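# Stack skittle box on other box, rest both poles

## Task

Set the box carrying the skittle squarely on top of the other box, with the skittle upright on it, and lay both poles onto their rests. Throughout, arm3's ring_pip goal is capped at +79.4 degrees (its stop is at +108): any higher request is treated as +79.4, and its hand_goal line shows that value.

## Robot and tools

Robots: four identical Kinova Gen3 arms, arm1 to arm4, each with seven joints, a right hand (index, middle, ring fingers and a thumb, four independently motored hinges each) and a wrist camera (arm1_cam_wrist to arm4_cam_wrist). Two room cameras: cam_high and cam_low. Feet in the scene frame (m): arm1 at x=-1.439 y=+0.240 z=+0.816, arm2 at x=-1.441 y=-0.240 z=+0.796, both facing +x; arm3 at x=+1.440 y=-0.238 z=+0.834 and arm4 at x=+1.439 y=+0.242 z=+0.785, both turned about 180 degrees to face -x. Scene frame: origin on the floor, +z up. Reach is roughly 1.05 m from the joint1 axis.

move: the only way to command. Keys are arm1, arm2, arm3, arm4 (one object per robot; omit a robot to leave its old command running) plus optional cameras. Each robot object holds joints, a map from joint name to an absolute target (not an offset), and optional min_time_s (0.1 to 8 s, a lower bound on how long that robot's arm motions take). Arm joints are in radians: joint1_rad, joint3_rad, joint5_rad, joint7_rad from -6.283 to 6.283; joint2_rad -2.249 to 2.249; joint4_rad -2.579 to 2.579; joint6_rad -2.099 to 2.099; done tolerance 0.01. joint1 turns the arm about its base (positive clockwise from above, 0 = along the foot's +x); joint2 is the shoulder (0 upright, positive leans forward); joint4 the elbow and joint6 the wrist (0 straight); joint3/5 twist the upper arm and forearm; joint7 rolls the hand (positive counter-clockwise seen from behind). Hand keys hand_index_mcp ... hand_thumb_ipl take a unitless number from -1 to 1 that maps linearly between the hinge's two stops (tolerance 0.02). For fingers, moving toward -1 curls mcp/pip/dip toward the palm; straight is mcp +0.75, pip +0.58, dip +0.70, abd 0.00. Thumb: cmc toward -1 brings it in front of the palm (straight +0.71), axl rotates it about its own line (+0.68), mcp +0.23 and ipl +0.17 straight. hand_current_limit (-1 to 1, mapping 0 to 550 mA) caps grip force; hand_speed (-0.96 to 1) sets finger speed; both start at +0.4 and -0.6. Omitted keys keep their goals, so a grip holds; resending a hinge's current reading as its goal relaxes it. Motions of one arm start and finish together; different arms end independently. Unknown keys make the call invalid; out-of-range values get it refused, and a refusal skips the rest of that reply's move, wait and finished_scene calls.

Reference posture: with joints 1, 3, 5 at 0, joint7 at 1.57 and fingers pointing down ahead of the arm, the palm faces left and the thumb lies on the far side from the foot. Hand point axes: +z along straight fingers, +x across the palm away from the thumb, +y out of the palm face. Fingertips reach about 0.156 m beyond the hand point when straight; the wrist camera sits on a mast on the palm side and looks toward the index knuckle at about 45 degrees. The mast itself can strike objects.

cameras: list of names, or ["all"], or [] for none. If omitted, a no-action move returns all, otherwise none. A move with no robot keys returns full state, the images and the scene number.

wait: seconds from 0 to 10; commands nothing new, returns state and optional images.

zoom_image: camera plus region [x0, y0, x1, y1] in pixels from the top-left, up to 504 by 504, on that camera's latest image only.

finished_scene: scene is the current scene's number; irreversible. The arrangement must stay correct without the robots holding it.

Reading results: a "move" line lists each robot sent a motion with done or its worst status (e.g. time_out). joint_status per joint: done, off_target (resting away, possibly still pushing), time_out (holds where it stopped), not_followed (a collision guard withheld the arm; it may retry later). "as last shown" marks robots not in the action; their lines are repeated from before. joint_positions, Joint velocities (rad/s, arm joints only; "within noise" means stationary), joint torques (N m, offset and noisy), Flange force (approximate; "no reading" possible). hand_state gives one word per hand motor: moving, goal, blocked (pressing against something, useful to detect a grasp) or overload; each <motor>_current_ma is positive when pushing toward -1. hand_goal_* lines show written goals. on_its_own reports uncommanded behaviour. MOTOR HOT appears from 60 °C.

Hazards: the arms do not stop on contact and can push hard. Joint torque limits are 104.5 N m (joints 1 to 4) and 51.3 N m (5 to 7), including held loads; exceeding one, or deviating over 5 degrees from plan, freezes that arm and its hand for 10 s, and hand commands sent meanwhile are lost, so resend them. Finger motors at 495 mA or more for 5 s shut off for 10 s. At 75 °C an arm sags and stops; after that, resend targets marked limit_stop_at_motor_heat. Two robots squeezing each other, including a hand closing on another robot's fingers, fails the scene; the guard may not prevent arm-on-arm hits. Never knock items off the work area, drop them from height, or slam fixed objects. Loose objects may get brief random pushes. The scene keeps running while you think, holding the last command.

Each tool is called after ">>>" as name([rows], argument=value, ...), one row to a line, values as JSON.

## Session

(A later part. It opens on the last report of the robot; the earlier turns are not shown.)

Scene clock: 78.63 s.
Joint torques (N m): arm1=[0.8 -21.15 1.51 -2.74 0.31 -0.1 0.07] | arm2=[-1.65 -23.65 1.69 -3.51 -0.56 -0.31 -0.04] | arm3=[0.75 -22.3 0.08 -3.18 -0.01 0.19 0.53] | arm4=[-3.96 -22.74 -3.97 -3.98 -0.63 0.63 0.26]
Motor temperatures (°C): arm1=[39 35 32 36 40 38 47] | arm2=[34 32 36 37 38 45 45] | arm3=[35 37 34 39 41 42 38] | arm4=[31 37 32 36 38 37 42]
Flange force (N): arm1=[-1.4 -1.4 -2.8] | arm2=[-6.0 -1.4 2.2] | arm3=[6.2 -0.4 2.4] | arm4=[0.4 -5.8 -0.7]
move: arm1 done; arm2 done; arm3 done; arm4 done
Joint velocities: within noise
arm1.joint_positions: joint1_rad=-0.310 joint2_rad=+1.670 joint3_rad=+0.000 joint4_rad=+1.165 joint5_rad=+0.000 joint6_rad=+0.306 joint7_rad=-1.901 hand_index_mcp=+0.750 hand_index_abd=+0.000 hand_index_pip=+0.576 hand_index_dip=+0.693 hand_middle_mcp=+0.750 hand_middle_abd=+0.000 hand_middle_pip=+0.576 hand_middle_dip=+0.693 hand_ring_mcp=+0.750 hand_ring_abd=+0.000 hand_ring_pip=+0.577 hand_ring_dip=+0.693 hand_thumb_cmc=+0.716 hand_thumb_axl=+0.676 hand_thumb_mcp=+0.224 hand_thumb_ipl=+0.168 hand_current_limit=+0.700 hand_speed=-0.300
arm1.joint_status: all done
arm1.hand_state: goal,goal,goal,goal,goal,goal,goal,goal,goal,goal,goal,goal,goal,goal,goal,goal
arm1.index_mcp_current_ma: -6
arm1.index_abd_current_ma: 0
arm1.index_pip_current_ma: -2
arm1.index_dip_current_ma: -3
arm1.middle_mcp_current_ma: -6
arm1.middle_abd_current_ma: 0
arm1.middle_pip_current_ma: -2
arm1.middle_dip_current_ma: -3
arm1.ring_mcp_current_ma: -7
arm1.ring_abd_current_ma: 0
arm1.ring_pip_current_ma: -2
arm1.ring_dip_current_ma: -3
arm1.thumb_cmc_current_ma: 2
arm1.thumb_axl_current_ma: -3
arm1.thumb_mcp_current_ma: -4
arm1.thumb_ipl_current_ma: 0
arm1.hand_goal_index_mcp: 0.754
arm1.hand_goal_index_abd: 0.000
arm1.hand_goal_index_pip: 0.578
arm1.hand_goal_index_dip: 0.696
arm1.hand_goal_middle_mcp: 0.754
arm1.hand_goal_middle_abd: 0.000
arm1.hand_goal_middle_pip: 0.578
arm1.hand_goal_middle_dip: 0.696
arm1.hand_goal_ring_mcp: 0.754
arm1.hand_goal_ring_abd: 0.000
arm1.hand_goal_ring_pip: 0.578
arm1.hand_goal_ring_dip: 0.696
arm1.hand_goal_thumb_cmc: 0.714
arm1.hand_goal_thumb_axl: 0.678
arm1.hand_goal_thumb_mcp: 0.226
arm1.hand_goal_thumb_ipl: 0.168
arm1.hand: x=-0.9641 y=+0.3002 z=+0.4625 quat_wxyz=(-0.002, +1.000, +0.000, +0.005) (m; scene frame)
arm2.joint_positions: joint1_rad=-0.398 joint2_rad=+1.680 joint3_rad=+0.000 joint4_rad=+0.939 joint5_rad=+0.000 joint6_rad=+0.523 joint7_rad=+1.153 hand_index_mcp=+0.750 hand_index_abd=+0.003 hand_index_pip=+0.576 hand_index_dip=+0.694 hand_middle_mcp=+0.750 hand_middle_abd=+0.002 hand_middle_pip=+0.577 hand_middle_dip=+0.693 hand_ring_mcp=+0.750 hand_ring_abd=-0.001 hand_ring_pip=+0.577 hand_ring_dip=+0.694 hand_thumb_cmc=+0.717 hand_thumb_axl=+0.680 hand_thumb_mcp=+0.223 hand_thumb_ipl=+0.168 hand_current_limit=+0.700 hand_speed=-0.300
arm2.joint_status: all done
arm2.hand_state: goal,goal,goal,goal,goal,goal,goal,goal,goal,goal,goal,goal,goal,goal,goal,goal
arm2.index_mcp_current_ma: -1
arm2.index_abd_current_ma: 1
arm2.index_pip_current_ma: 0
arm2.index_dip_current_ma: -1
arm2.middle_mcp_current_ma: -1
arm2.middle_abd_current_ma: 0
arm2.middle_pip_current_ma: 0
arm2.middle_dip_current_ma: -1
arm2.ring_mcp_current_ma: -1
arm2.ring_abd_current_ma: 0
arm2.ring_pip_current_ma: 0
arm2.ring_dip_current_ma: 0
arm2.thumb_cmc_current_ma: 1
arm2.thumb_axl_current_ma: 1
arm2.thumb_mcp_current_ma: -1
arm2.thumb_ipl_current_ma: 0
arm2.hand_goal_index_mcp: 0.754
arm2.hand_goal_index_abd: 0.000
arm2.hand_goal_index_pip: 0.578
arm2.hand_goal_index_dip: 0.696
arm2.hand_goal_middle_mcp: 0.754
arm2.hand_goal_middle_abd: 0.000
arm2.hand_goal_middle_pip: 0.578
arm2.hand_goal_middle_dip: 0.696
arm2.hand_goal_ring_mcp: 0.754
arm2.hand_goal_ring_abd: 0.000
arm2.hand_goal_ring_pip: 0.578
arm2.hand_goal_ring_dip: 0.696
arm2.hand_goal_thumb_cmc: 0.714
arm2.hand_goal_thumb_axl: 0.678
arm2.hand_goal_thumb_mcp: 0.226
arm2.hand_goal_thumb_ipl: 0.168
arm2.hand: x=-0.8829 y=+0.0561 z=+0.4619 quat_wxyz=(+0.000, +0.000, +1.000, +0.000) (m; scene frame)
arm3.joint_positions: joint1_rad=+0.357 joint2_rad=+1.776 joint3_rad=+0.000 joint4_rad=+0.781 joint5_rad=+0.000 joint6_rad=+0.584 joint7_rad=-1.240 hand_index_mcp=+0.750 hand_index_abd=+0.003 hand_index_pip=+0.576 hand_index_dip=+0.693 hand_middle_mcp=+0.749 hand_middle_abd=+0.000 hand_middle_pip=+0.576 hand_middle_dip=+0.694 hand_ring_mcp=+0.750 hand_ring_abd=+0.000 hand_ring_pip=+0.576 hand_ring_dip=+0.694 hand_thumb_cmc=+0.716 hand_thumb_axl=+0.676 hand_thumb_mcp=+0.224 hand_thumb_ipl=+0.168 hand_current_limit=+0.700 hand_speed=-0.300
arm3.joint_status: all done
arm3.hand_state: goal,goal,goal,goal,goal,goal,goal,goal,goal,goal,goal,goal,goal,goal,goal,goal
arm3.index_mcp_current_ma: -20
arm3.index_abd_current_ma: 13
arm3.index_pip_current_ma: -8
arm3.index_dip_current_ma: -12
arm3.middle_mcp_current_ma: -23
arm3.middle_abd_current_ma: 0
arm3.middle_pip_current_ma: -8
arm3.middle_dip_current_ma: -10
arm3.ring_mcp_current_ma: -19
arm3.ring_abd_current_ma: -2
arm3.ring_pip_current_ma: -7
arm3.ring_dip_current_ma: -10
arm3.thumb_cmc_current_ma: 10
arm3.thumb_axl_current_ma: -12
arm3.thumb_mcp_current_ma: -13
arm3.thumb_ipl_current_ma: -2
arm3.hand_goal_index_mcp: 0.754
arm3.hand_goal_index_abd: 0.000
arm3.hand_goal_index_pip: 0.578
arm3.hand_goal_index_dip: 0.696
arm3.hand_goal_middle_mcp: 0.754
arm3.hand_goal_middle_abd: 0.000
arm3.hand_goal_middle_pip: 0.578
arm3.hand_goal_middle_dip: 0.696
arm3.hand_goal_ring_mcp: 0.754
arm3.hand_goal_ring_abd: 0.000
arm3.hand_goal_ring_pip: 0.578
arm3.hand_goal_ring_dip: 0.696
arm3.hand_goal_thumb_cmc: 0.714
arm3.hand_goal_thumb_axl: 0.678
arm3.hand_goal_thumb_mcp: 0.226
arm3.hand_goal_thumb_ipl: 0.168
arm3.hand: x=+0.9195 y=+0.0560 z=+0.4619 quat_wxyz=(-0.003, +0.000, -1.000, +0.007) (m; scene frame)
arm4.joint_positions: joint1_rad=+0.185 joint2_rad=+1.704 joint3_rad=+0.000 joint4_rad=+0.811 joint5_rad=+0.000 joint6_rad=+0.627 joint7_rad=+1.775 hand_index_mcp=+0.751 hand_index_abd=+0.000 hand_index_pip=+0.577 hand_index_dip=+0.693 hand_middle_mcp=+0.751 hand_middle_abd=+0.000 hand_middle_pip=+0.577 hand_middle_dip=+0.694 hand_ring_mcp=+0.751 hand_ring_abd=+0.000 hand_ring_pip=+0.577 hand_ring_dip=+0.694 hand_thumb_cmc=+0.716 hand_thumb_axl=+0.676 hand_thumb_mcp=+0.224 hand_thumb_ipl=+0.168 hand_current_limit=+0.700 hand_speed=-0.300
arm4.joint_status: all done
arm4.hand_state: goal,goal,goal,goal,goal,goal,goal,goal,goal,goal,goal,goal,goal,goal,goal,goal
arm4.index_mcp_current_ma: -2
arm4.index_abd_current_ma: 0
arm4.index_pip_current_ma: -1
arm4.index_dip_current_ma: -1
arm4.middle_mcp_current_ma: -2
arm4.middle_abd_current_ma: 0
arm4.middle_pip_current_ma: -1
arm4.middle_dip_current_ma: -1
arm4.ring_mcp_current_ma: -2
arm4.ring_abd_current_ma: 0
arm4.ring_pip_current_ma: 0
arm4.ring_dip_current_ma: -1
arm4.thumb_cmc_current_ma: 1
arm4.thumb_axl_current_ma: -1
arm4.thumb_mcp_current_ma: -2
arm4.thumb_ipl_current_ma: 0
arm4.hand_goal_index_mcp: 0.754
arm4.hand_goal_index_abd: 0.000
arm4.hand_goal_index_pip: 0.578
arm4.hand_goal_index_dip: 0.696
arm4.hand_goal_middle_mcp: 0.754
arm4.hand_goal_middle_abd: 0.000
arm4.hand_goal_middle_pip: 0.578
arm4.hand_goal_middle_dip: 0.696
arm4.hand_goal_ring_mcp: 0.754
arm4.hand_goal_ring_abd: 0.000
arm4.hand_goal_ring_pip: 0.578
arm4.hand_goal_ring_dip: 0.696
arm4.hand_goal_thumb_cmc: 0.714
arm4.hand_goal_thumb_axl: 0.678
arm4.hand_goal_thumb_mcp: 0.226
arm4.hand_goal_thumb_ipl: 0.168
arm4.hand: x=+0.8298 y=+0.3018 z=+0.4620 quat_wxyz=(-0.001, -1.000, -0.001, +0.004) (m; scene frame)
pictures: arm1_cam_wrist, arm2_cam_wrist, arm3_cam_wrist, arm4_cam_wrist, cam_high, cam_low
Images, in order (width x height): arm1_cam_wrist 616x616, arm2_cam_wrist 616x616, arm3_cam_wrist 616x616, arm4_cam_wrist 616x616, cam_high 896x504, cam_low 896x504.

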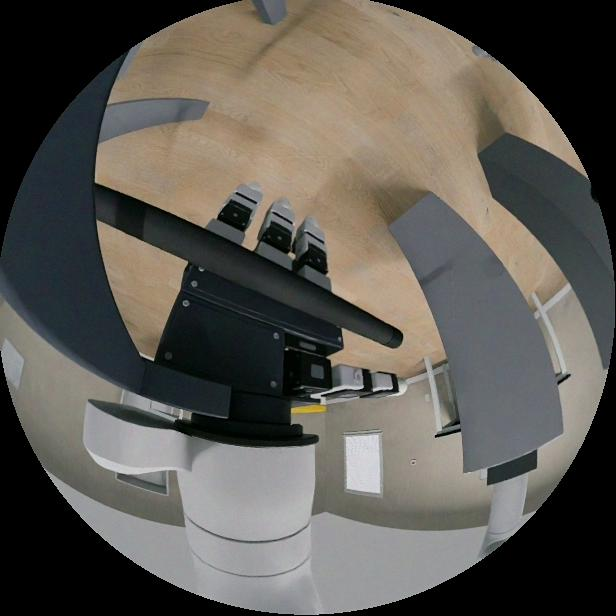

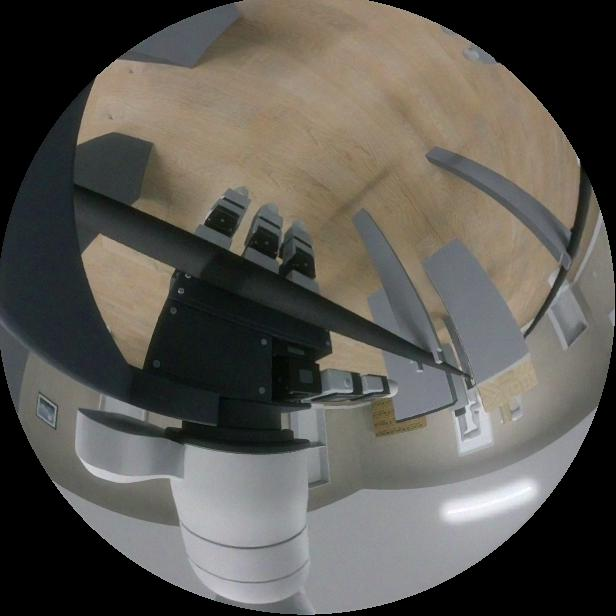

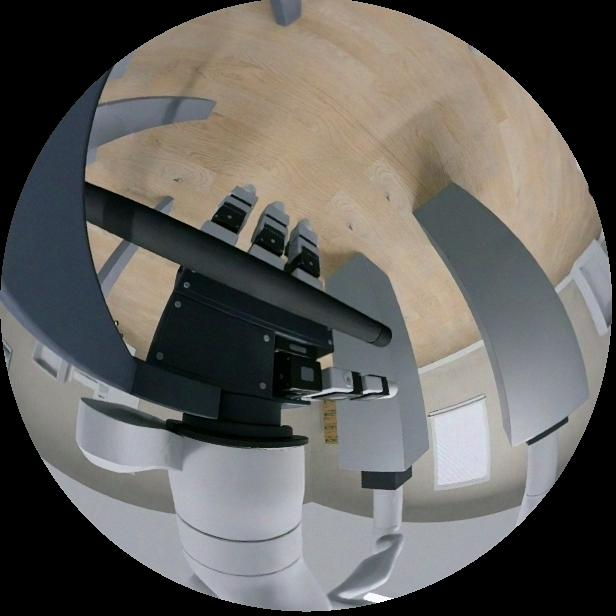

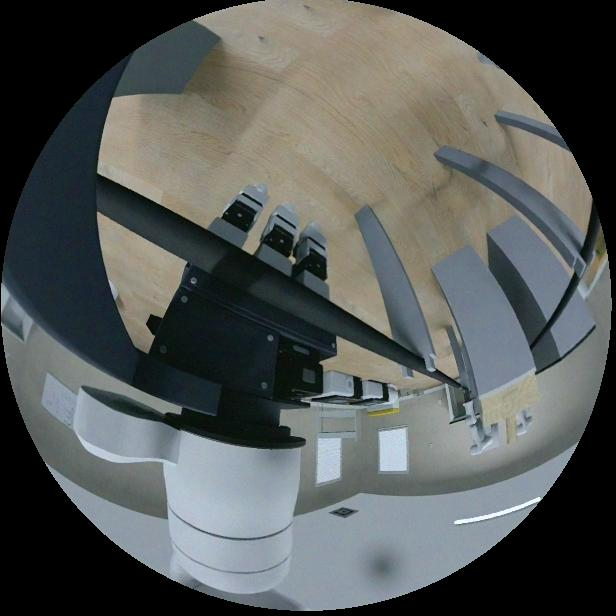

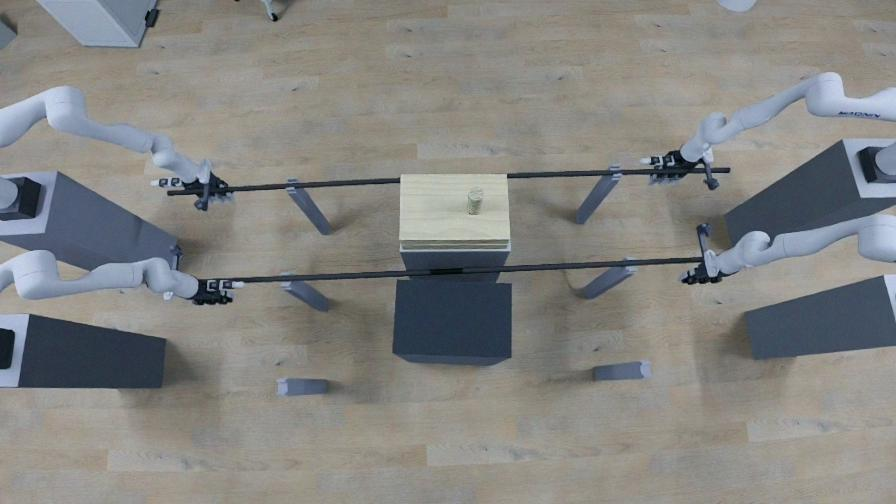

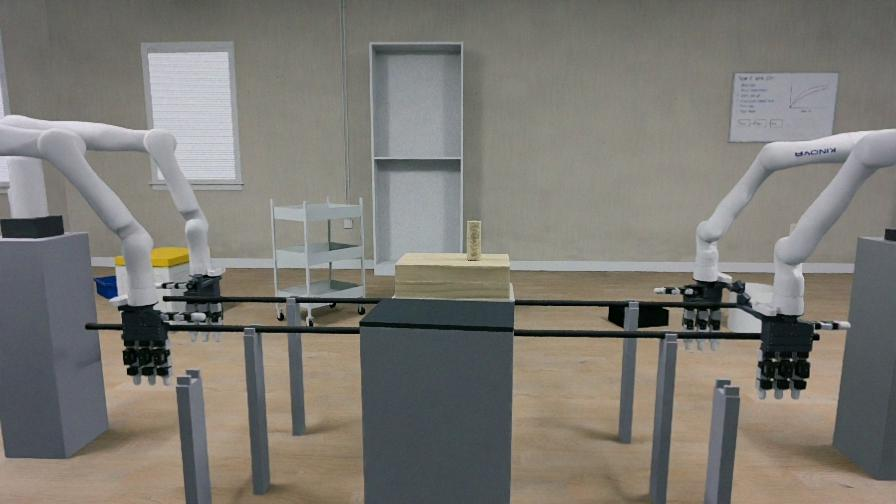

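Now retreat the hands and verify.

>>> move(arm1={"joints":{"joint1_rad":-0.4655,"joint2_rad":1.6946,"joint4_rad":1.0279,"joint6_rad":0.4191,"joint7_rad":-2.0573},"min_time_s":1.8}, arm2={"joints":{"joint1_rad":-0.2468,"joint2_rad":1.6395,"joint4_rad":1.0795,"joint6_rad":0.4226,"joint7_rad":1.3040},"min_time_s":1.8}, arm3={"joints":{"joint1_rad":0.2044,"joint2_rad":1.7308,"joint4_rad":0.9369,"joint6_rad":0.4739,"joint7_rad":-1.3924},"min_time_s":1.8}, arm4={"joints":{"joint1_rad":0.3260,"joint2_rad":1.7610,"joint4_rad":0.6226,"joint6_rad":0.7581,"joint7_rad":1.9158},"min_time_s":1.8}, cameras=["all"])

>>> zoom_image(camera="cam_high", region=[265, 160, 355, 300])

>>> zoom_image(camera="cam_high", region=[570, 150, 660, 290])

>>> zoom_image(camera="cam_high", region=[380, 140, 530, 290])

>>> zoom_image(camera="cam_low", region=[370, 200, 540, 310])

Scene clock: 81.10 s.
Joint torques (N m): arm1=[0.33 -22.32 0.95 -3.78 0.19 -0.19 0.04] | arm2=[-1.59 -22.93 1.69 -2.75 -0.53 -0.35 -0.04] | arm3=[0.81 -21.78 0.08 -2.09 -0.02 0.23 0.55] | arm4=[1.08 -26.39 -0.46 -6.55 0.13 -0.08 -0.09]
Motor temperatures (°C): arm1=[39 35 32 36 40 38 47] | arm2=[34 32 36 37 38 45 45] | arm3=[35 37 34 39 41 42 38] | arm4=[31 37 32 36 38 37 42]
Flange force (N): arm1=[-1.5 0.0 -2.4] | arm2=[-5.4 -2.6 1.9] | arm3=[6.9 -1.5 3.1] | arm4=[0.4 2.2 2.0]
move: arm1 done; arm2 done; arm3 done; arm4 done
Joint velocities: within noise
arm1.joint_positions: joint1_rad=-0.465 joint2_rad=+1.695 joint3_rad=+0.000 joint4_rad=+1.028 joint5_rad=+0.000 joint6_rad=+0.419 joint7_rad=-2.057 hand_index_mcp=+0.750 hand_index_abd=+0.000 hand_index_pip=+0.576 hand_index_dip=+0.693 hand_middle_mcp=+0.750 hand_middle_abd=+0.000 hand_middle_pip=+0.576 hand_middle_dip=+0.693 hand_ring_mcp=+0.750 hand_ring_abd=+0.000 hand_ring_pip=+0.577 hand_ring_dip=+0.693 hand_thumb_cmc=+0.716 hand_thumb_axl=+0.676 hand_thumb_mcp=+0.224 hand_thumb_ipl=+0.168 hand_current_limit=+0.700 hand_speed=-0.300
arm1.joint_status: all done
arm1.hand_state: goal,goal,goal,goal,goal,goal,goal,goal,goal,goal,goal,goal,goal,goal,goal,goal
arm1.index_mcp_current_ma: -6
arm1.index_abd_current_ma: 0
arm1.index_pip_current_ma: -2
arm1.index_dip_current_ma: -3
arm1.middle_mcp_current_ma: -6
arm1.middle_abd_current_ma: 0
arm1.middle_pip_current_ma: -2
arm1.middle_dip_current_ma: -3
arm1.ring_mcp_current_ma: -7
arm1.ring_abd_current_ma: 0
arm1.ring_pip_current_ma: -2
arm1.ring_dip_current_ma: -3
arm1.thumb_cmc_current_ma: 2
arm1.thumb_axl_current_ma: -3
arm1.thumb_mcp_current_ma: -4
arm1.thumb_ipl_current_ma: 0
arm1.hand_goal_index_mcp: 0.754
arm1.hand_goal_index_abd: 0.000
arm1.hand_goal_index_pip: 0.578
arm1.hand_goal_index_dip: 0.696
arm1.hand_goal_middle_mcp: 0.754
arm1.hand_goal_middle_abd: 0.000
arm1.hand_goal_middle_pip: 0.578
arm1.hand_goal_middle_dip: 0.696
arm1.hand_goal_ring_mcp: 0.754
arm1.hand_goal_ring_abd: 0.000
arm1.hand_goal_ring_pip: 0.578
arm1.hand_goal_ring_dip: 0.696
arm1.hand_goal_thumb_cmc: 0.714
arm1.hand_goal_thumb_axl: 0.678
arm1.hand_goal_thumb_mcp: 0.226
arm1.hand_goal_thumb_ipl: 0.168
arm1.hand: x=-0.9641 y=+0.3901 z=+0.4653 quat_wxyz=(-0.002, +1.000, +0.000, +0.005) (m; scene frame)
arm2.joint_positions: joint1_rad=-0.247 joint2_rad=+1.640 joint3_rad=+0.000 joint4_rad=+1.079 joint5_rad=+0.000 joint6_rad=+0.423 joint7_rad=+1.304 hand_index_mcp=+0.750 hand_index_abd=+0.003 hand_index_pip=+0.576 hand_index_dip=+0.694 hand_middle_mcp=+0.750 hand_middle_abd=+0.002 hand_middle_pip=+0.577 hand_middle_dip=+0.693 hand_ring_mcp=+0.750 hand_ring_abd=-0.001 hand_ring_pip=+0.577 hand_ring_dip=+0.694 hand_thumb_cmc=+0.716 hand_thumb_axl=+0.680 hand_thumb_mcp=+0.223 hand_thumb_ipl=+0.168 hand_current_limit=+0.700 hand_speed=-0.300
arm2.joint_status: all done
arm2.hand_state: goal,goal,goal,goal,goal,goal,goal,goal,goal,goal,goal,goal,goal,goal,goal,goal
arm2.index_mcp_current_ma: -1
arm2.index_abd_current_ma: 1
arm2.index_pip_current_ma: 0
arm2.index_dip_current_ma: -1
arm2.middle_mcp_current_ma: -1
arm2.middle_abd_current_ma: 0
arm2.middle_pip_current_ma: 0
arm2.middle_dip_current_ma: -1
arm2.ring_mcp_current_ma: -1
arm2.ring_abd_current_ma: 0
arm2.ring_pip_current_ma: 0
arm2.ring_dip_current_ma: 0
arm2.thumb_cmc_current_ma: 1
arm2.thumb_axl_current_ma: 1
arm2.thumb_mcp_current_ma: -1
arm2.thumb_ipl_current_ma: 0
arm2.hand_goal_index_mcp: 0.754
arm2.hand_goal_index_abd: 0.000
arm2.hand_goal_index_pip: 0.578
arm2.hand_goal_index_dip: 0.696
arm2.hand_goal_middle_mcp: 0.754
arm2.hand_goal_middle_abd: 0.000
arm2.hand_goal_middle_pip: 0.578
arm2.hand_goal_middle_dip: 0.696
arm2.hand_goal_ring_mcp: 0.754
arm2.hand_goal_ring_abd: 0.000
arm2.hand_goal_ring_pip: 0.578
arm2.hand_goal_ring_dip: 0.696
arm2.hand_goal_thumb_cmc: 0.714
arm2.hand_goal_thumb_axl: 0.678
arm2.hand_goal_thumb_mcp: 0.226
arm2.hand_goal_thumb_ipl: 0.168
arm2.hand: x=-0.8829 y=-0.0340 z=+0.4644 quat_wxyz=(+0.000, +0.000, +1.000, +0.000) (m; scene frame)
arm3.joint_positions: joint1_rad=+0.204 joint2_rad=+1.731 joint3_rad=+0.000 joint4_rad=+0.937 joint5_rad=+0.000 joint6_rad=+0.474 joint7_rad=-1.392 hand_index_mcp=+0.750 hand_index_abd=+0.003 hand_index_pip=+0.576 hand_index_dip=+0.693 hand_middle_mcp=+0.749 hand_middle_abd=+0.000 hand_middle_pip=+0.576 hand_middle_dip=+0.694 hand_ring_mcp=+0.750 hand_ring_abd=+0.000 hand_ring_pip=+0.576 hand_ring_dip=+0.694 hand_thumb_cmc=+0.716 hand_thumb_axl=+0.676 hand_thumb_mcp=+0.224 hand_thumb_ipl=+0.168 hand_current_limit=+0.700 hand_speed=-0.300
arm3.joint_status: all done
arm3.hand_state: goal,goal,goal,goal,goal,goal,goal,goal,goal,goal,goal,goal,goal,goal,goal,goal
arm3.index_mcp_current_ma: -20
arm3.index_abd_current_ma: 13
arm3.index_pip_current_ma: -8
arm3.index_dip_current_ma: -12
arm3.middle_mcp_current_ma: -23
arm3.middle_abd_current_ma: 0
arm3.middle_pip_current_ma: -8
arm3.middle_dip_current_ma: -10
arm3.ring_mcp_current_ma: -19
arm3.ring_abd_current_ma: -2
arm3.ring_pip_current_ma: -7
arm3.ring_dip_current_ma: -10
arm3.thumb_cmc_current_ma: 10
arm3.thumb_axl_current_ma: -12
arm3.thumb_mcp_current_ma: -13
arm3.thumb_ipl_current_ma: -2
arm3.hand_goal_index_mcp: 0.754
arm3.hand_goal_index_abd: 0.000
arm3.hand_goal_index_pip: 0.578
arm3.hand_goal_index_dip: 0.696
arm3.hand_goal_middle_mcp: 0.754
arm3.hand_goal_middle_abd: 0.000
arm3.hand_goal_middle_pip: 0.578
arm3.hand_goal_middle_dip: 0.696
arm3.hand_goal_ring_mcp: 0.754
arm3.hand_goal_ring_abd: 0.000
arm3.hand_goal_ring_pip: 0.578
arm3.hand_goal_ring_dip: 0.696
arm3.hand_goal_thumb_cmc: 0.714
arm3.hand_goal_thumb_axl: 0.678
arm3.hand_goal_thumb_mcp: 0.226
arm3.hand_goal_thumb_ipl: 0.168
arm3.hand: x=+0.9194 y=-0.0340 z=+0.4645 quat_wxyz=(-0.003, +0.000, -1.000, +0.007) (m; scene frame)
arm4.joint_positions: joint1_rad=+0.326 joint2_rad=+1.761 joint3_rad=+0.000 joint4_rad=+0.623 joint5_rad=+0.000 joint6_rad=+0.758 joint7_rad=+1.916 hand_index_mcp=+0.751 hand_index_abd=+0.000 hand_index_pip=+0.577 hand_index_dip=+0.693 hand_middle_mcp=+0.751 hand_middle_abd=+0.000 hand_middle_pip=+0.577 hand_middle_dip=+0.694 hand_ring_mcp=+0.751 hand_ring_abd=+0.000 hand_ring_pip=+0.577 hand_ring_dip=+0.694 hand_thumb_cmc=+0.716 hand_thumb_axl=+0.676 hand_thumb_mcp=+0.224 hand_thumb_ipl=+0.168 hand_current_limit=+0.700 hand_speed=-0.300
arm4.joint_status: all done
arm4.hand_state: goal,goal,goal,goal,goal,goal,goal,goal,goal,goal,goal,goal,goal,goal,goal,goal
arm4.index_mcp_current_ma: -2
arm4.index_abd_current_ma: 0
arm4.index_pip_current_ma: -1
arm4.index_dip_current_ma: -1
arm4.middle_mcp_current_ma: -2
arm4.middle_abd_current_ma: 0
arm4.middle_pip_current_ma: -1
arm4.middle_dip_current_ma: -1
arm4.ring_mcp_current_ma: -2
arm4.ring_abd_current_ma: 0
arm4.ring_pip_current_ma: 0
arm4.ring_dip_current_ma: -1
arm4.thumb_cmc_current_ma: 1
arm4.thumb_axl_current_ma: -1
arm4.thumb_mcp_current_ma: -2
arm4.thumb_ipl_current_ma: 0
arm4.hand_goal_index_mcp: 0.754
arm4.hand_goal_index_abd: 0.000
arm4.hand_goal_index_pip: 0.578
arm4.hand_goal_index_dip: 0.696
arm4.hand_goal_middle_mcp: 0.754
arm4.hand_goal_middle_abd: 0.000
arm4.hand_goal_middle_pip: 0.578
arm4.hand_goal_middle_dip: 0.696
arm4.hand_goal_ring_mcp: 0.754
arm4.hand_goal_ring_abd: 0.000
arm4.hand_goal_ring_pip: 0.578
arm4.hand_goal_ring_dip: 0.696
arm4.hand_goal_thumb_cmc: 0.714
arm4.hand_goal_thumb_axl: 0.678
arm4.hand_goal_thumb_mcp: 0.226
arm4.hand_goal_thumb_ipl: 0.168
arm4.hand: x=+0.8298 y=+0.3918 z=+0.4644 quat_wxyz=(-0.001, -1.000, -0.001, +0.003) (m; scene frame)
pictures: arm1_cam_wrist, arm2_cam_wrist, arm3_cam_wrist, arm4_cam_wrist, cam_high, cam_low
Images, in order (width x height): arm1_cam_wrist 616x616, arm2_cam_wrist 616x616, arm3_cam_wrist 616x616, arm4_cam_wrist 616x616, cam_high 896x504, cam_low 896x504.

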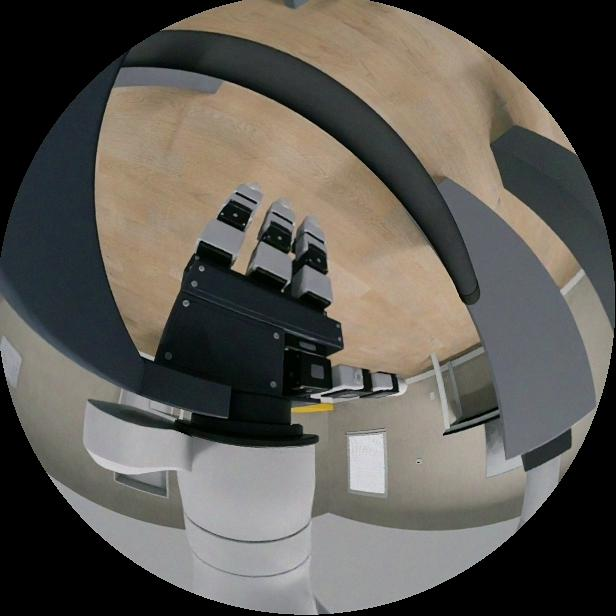

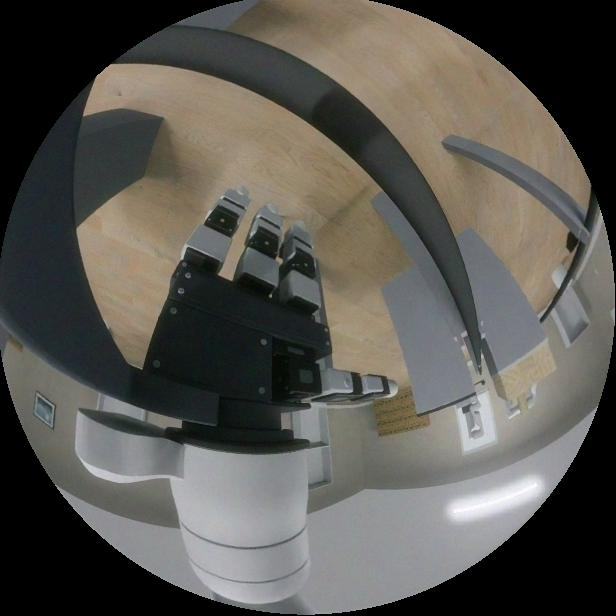

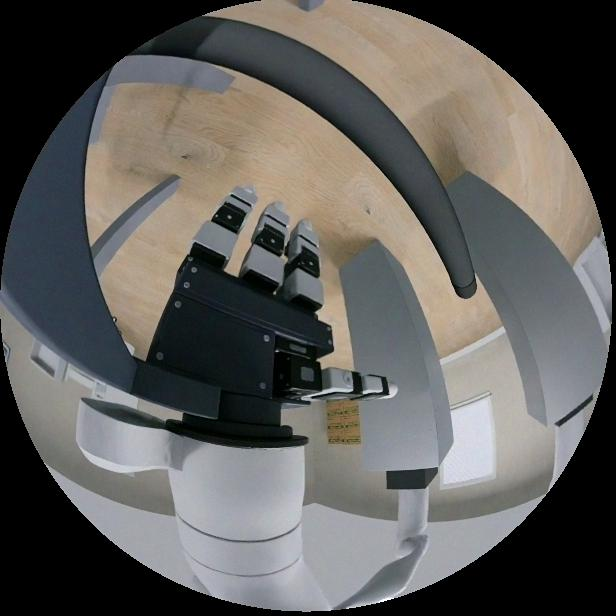

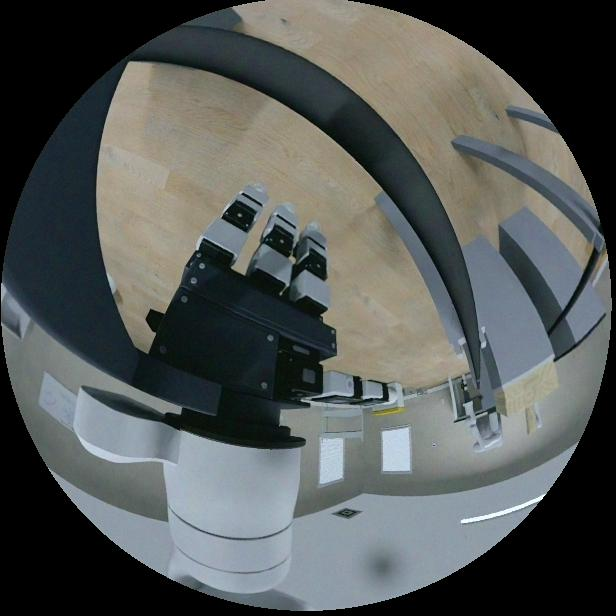

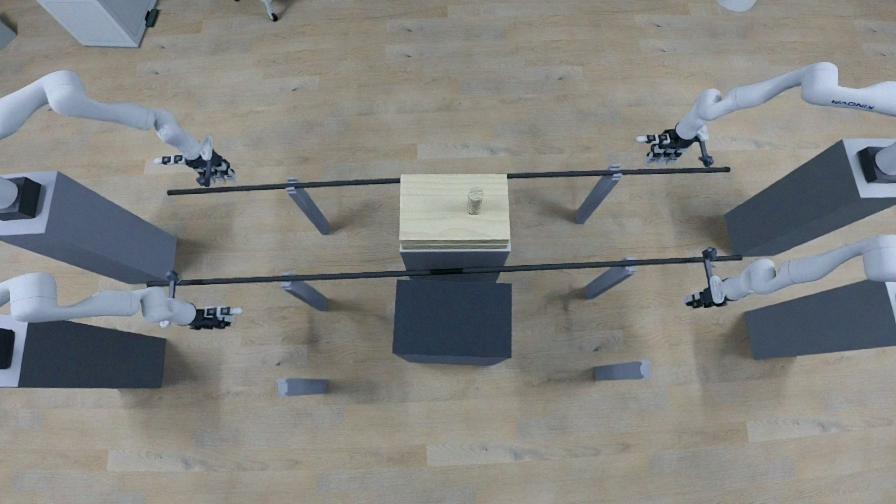

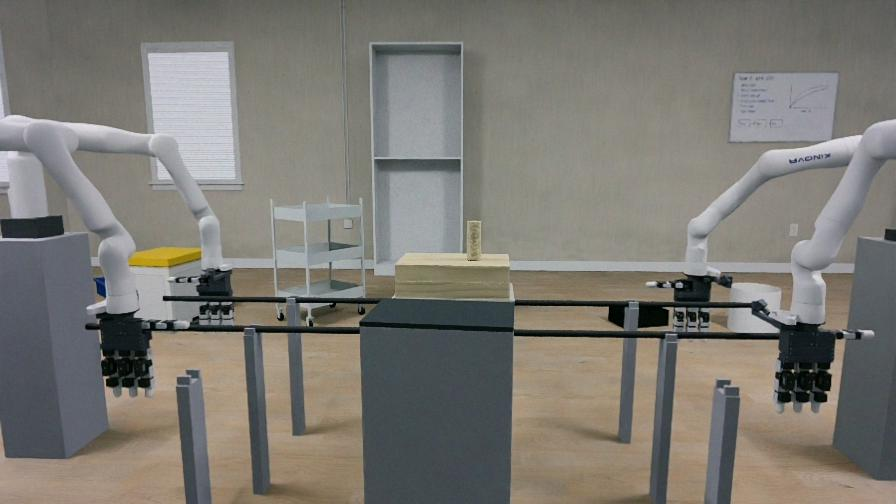

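Scaled by 3.600 from the camera's 896x504 image, which has a finer 1280x720 frame.

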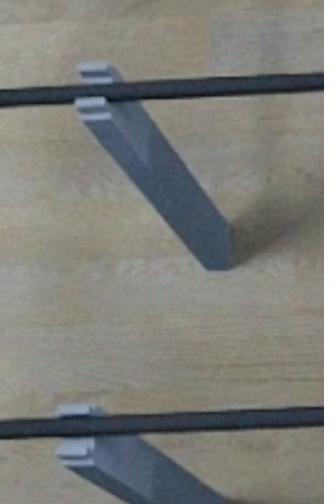

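Scaled by 3.600 from the camera's 896x504 image, which has a finer 1280x720 frame.

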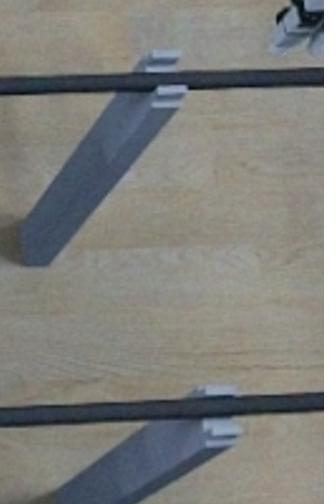

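Scaled by 3.360 from the camera's 896x504 image, which has a finer 1280x720 frame.

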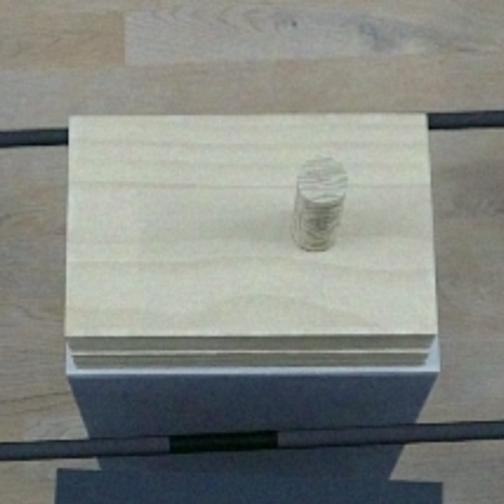

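Scaled by 2.965 from the camera's 896x504 image, which has a finer 1280x720 frame.

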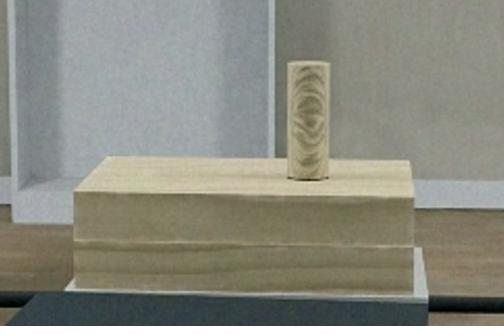

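>>> finished_scene(scene=2)

The scene is finished: the task was done.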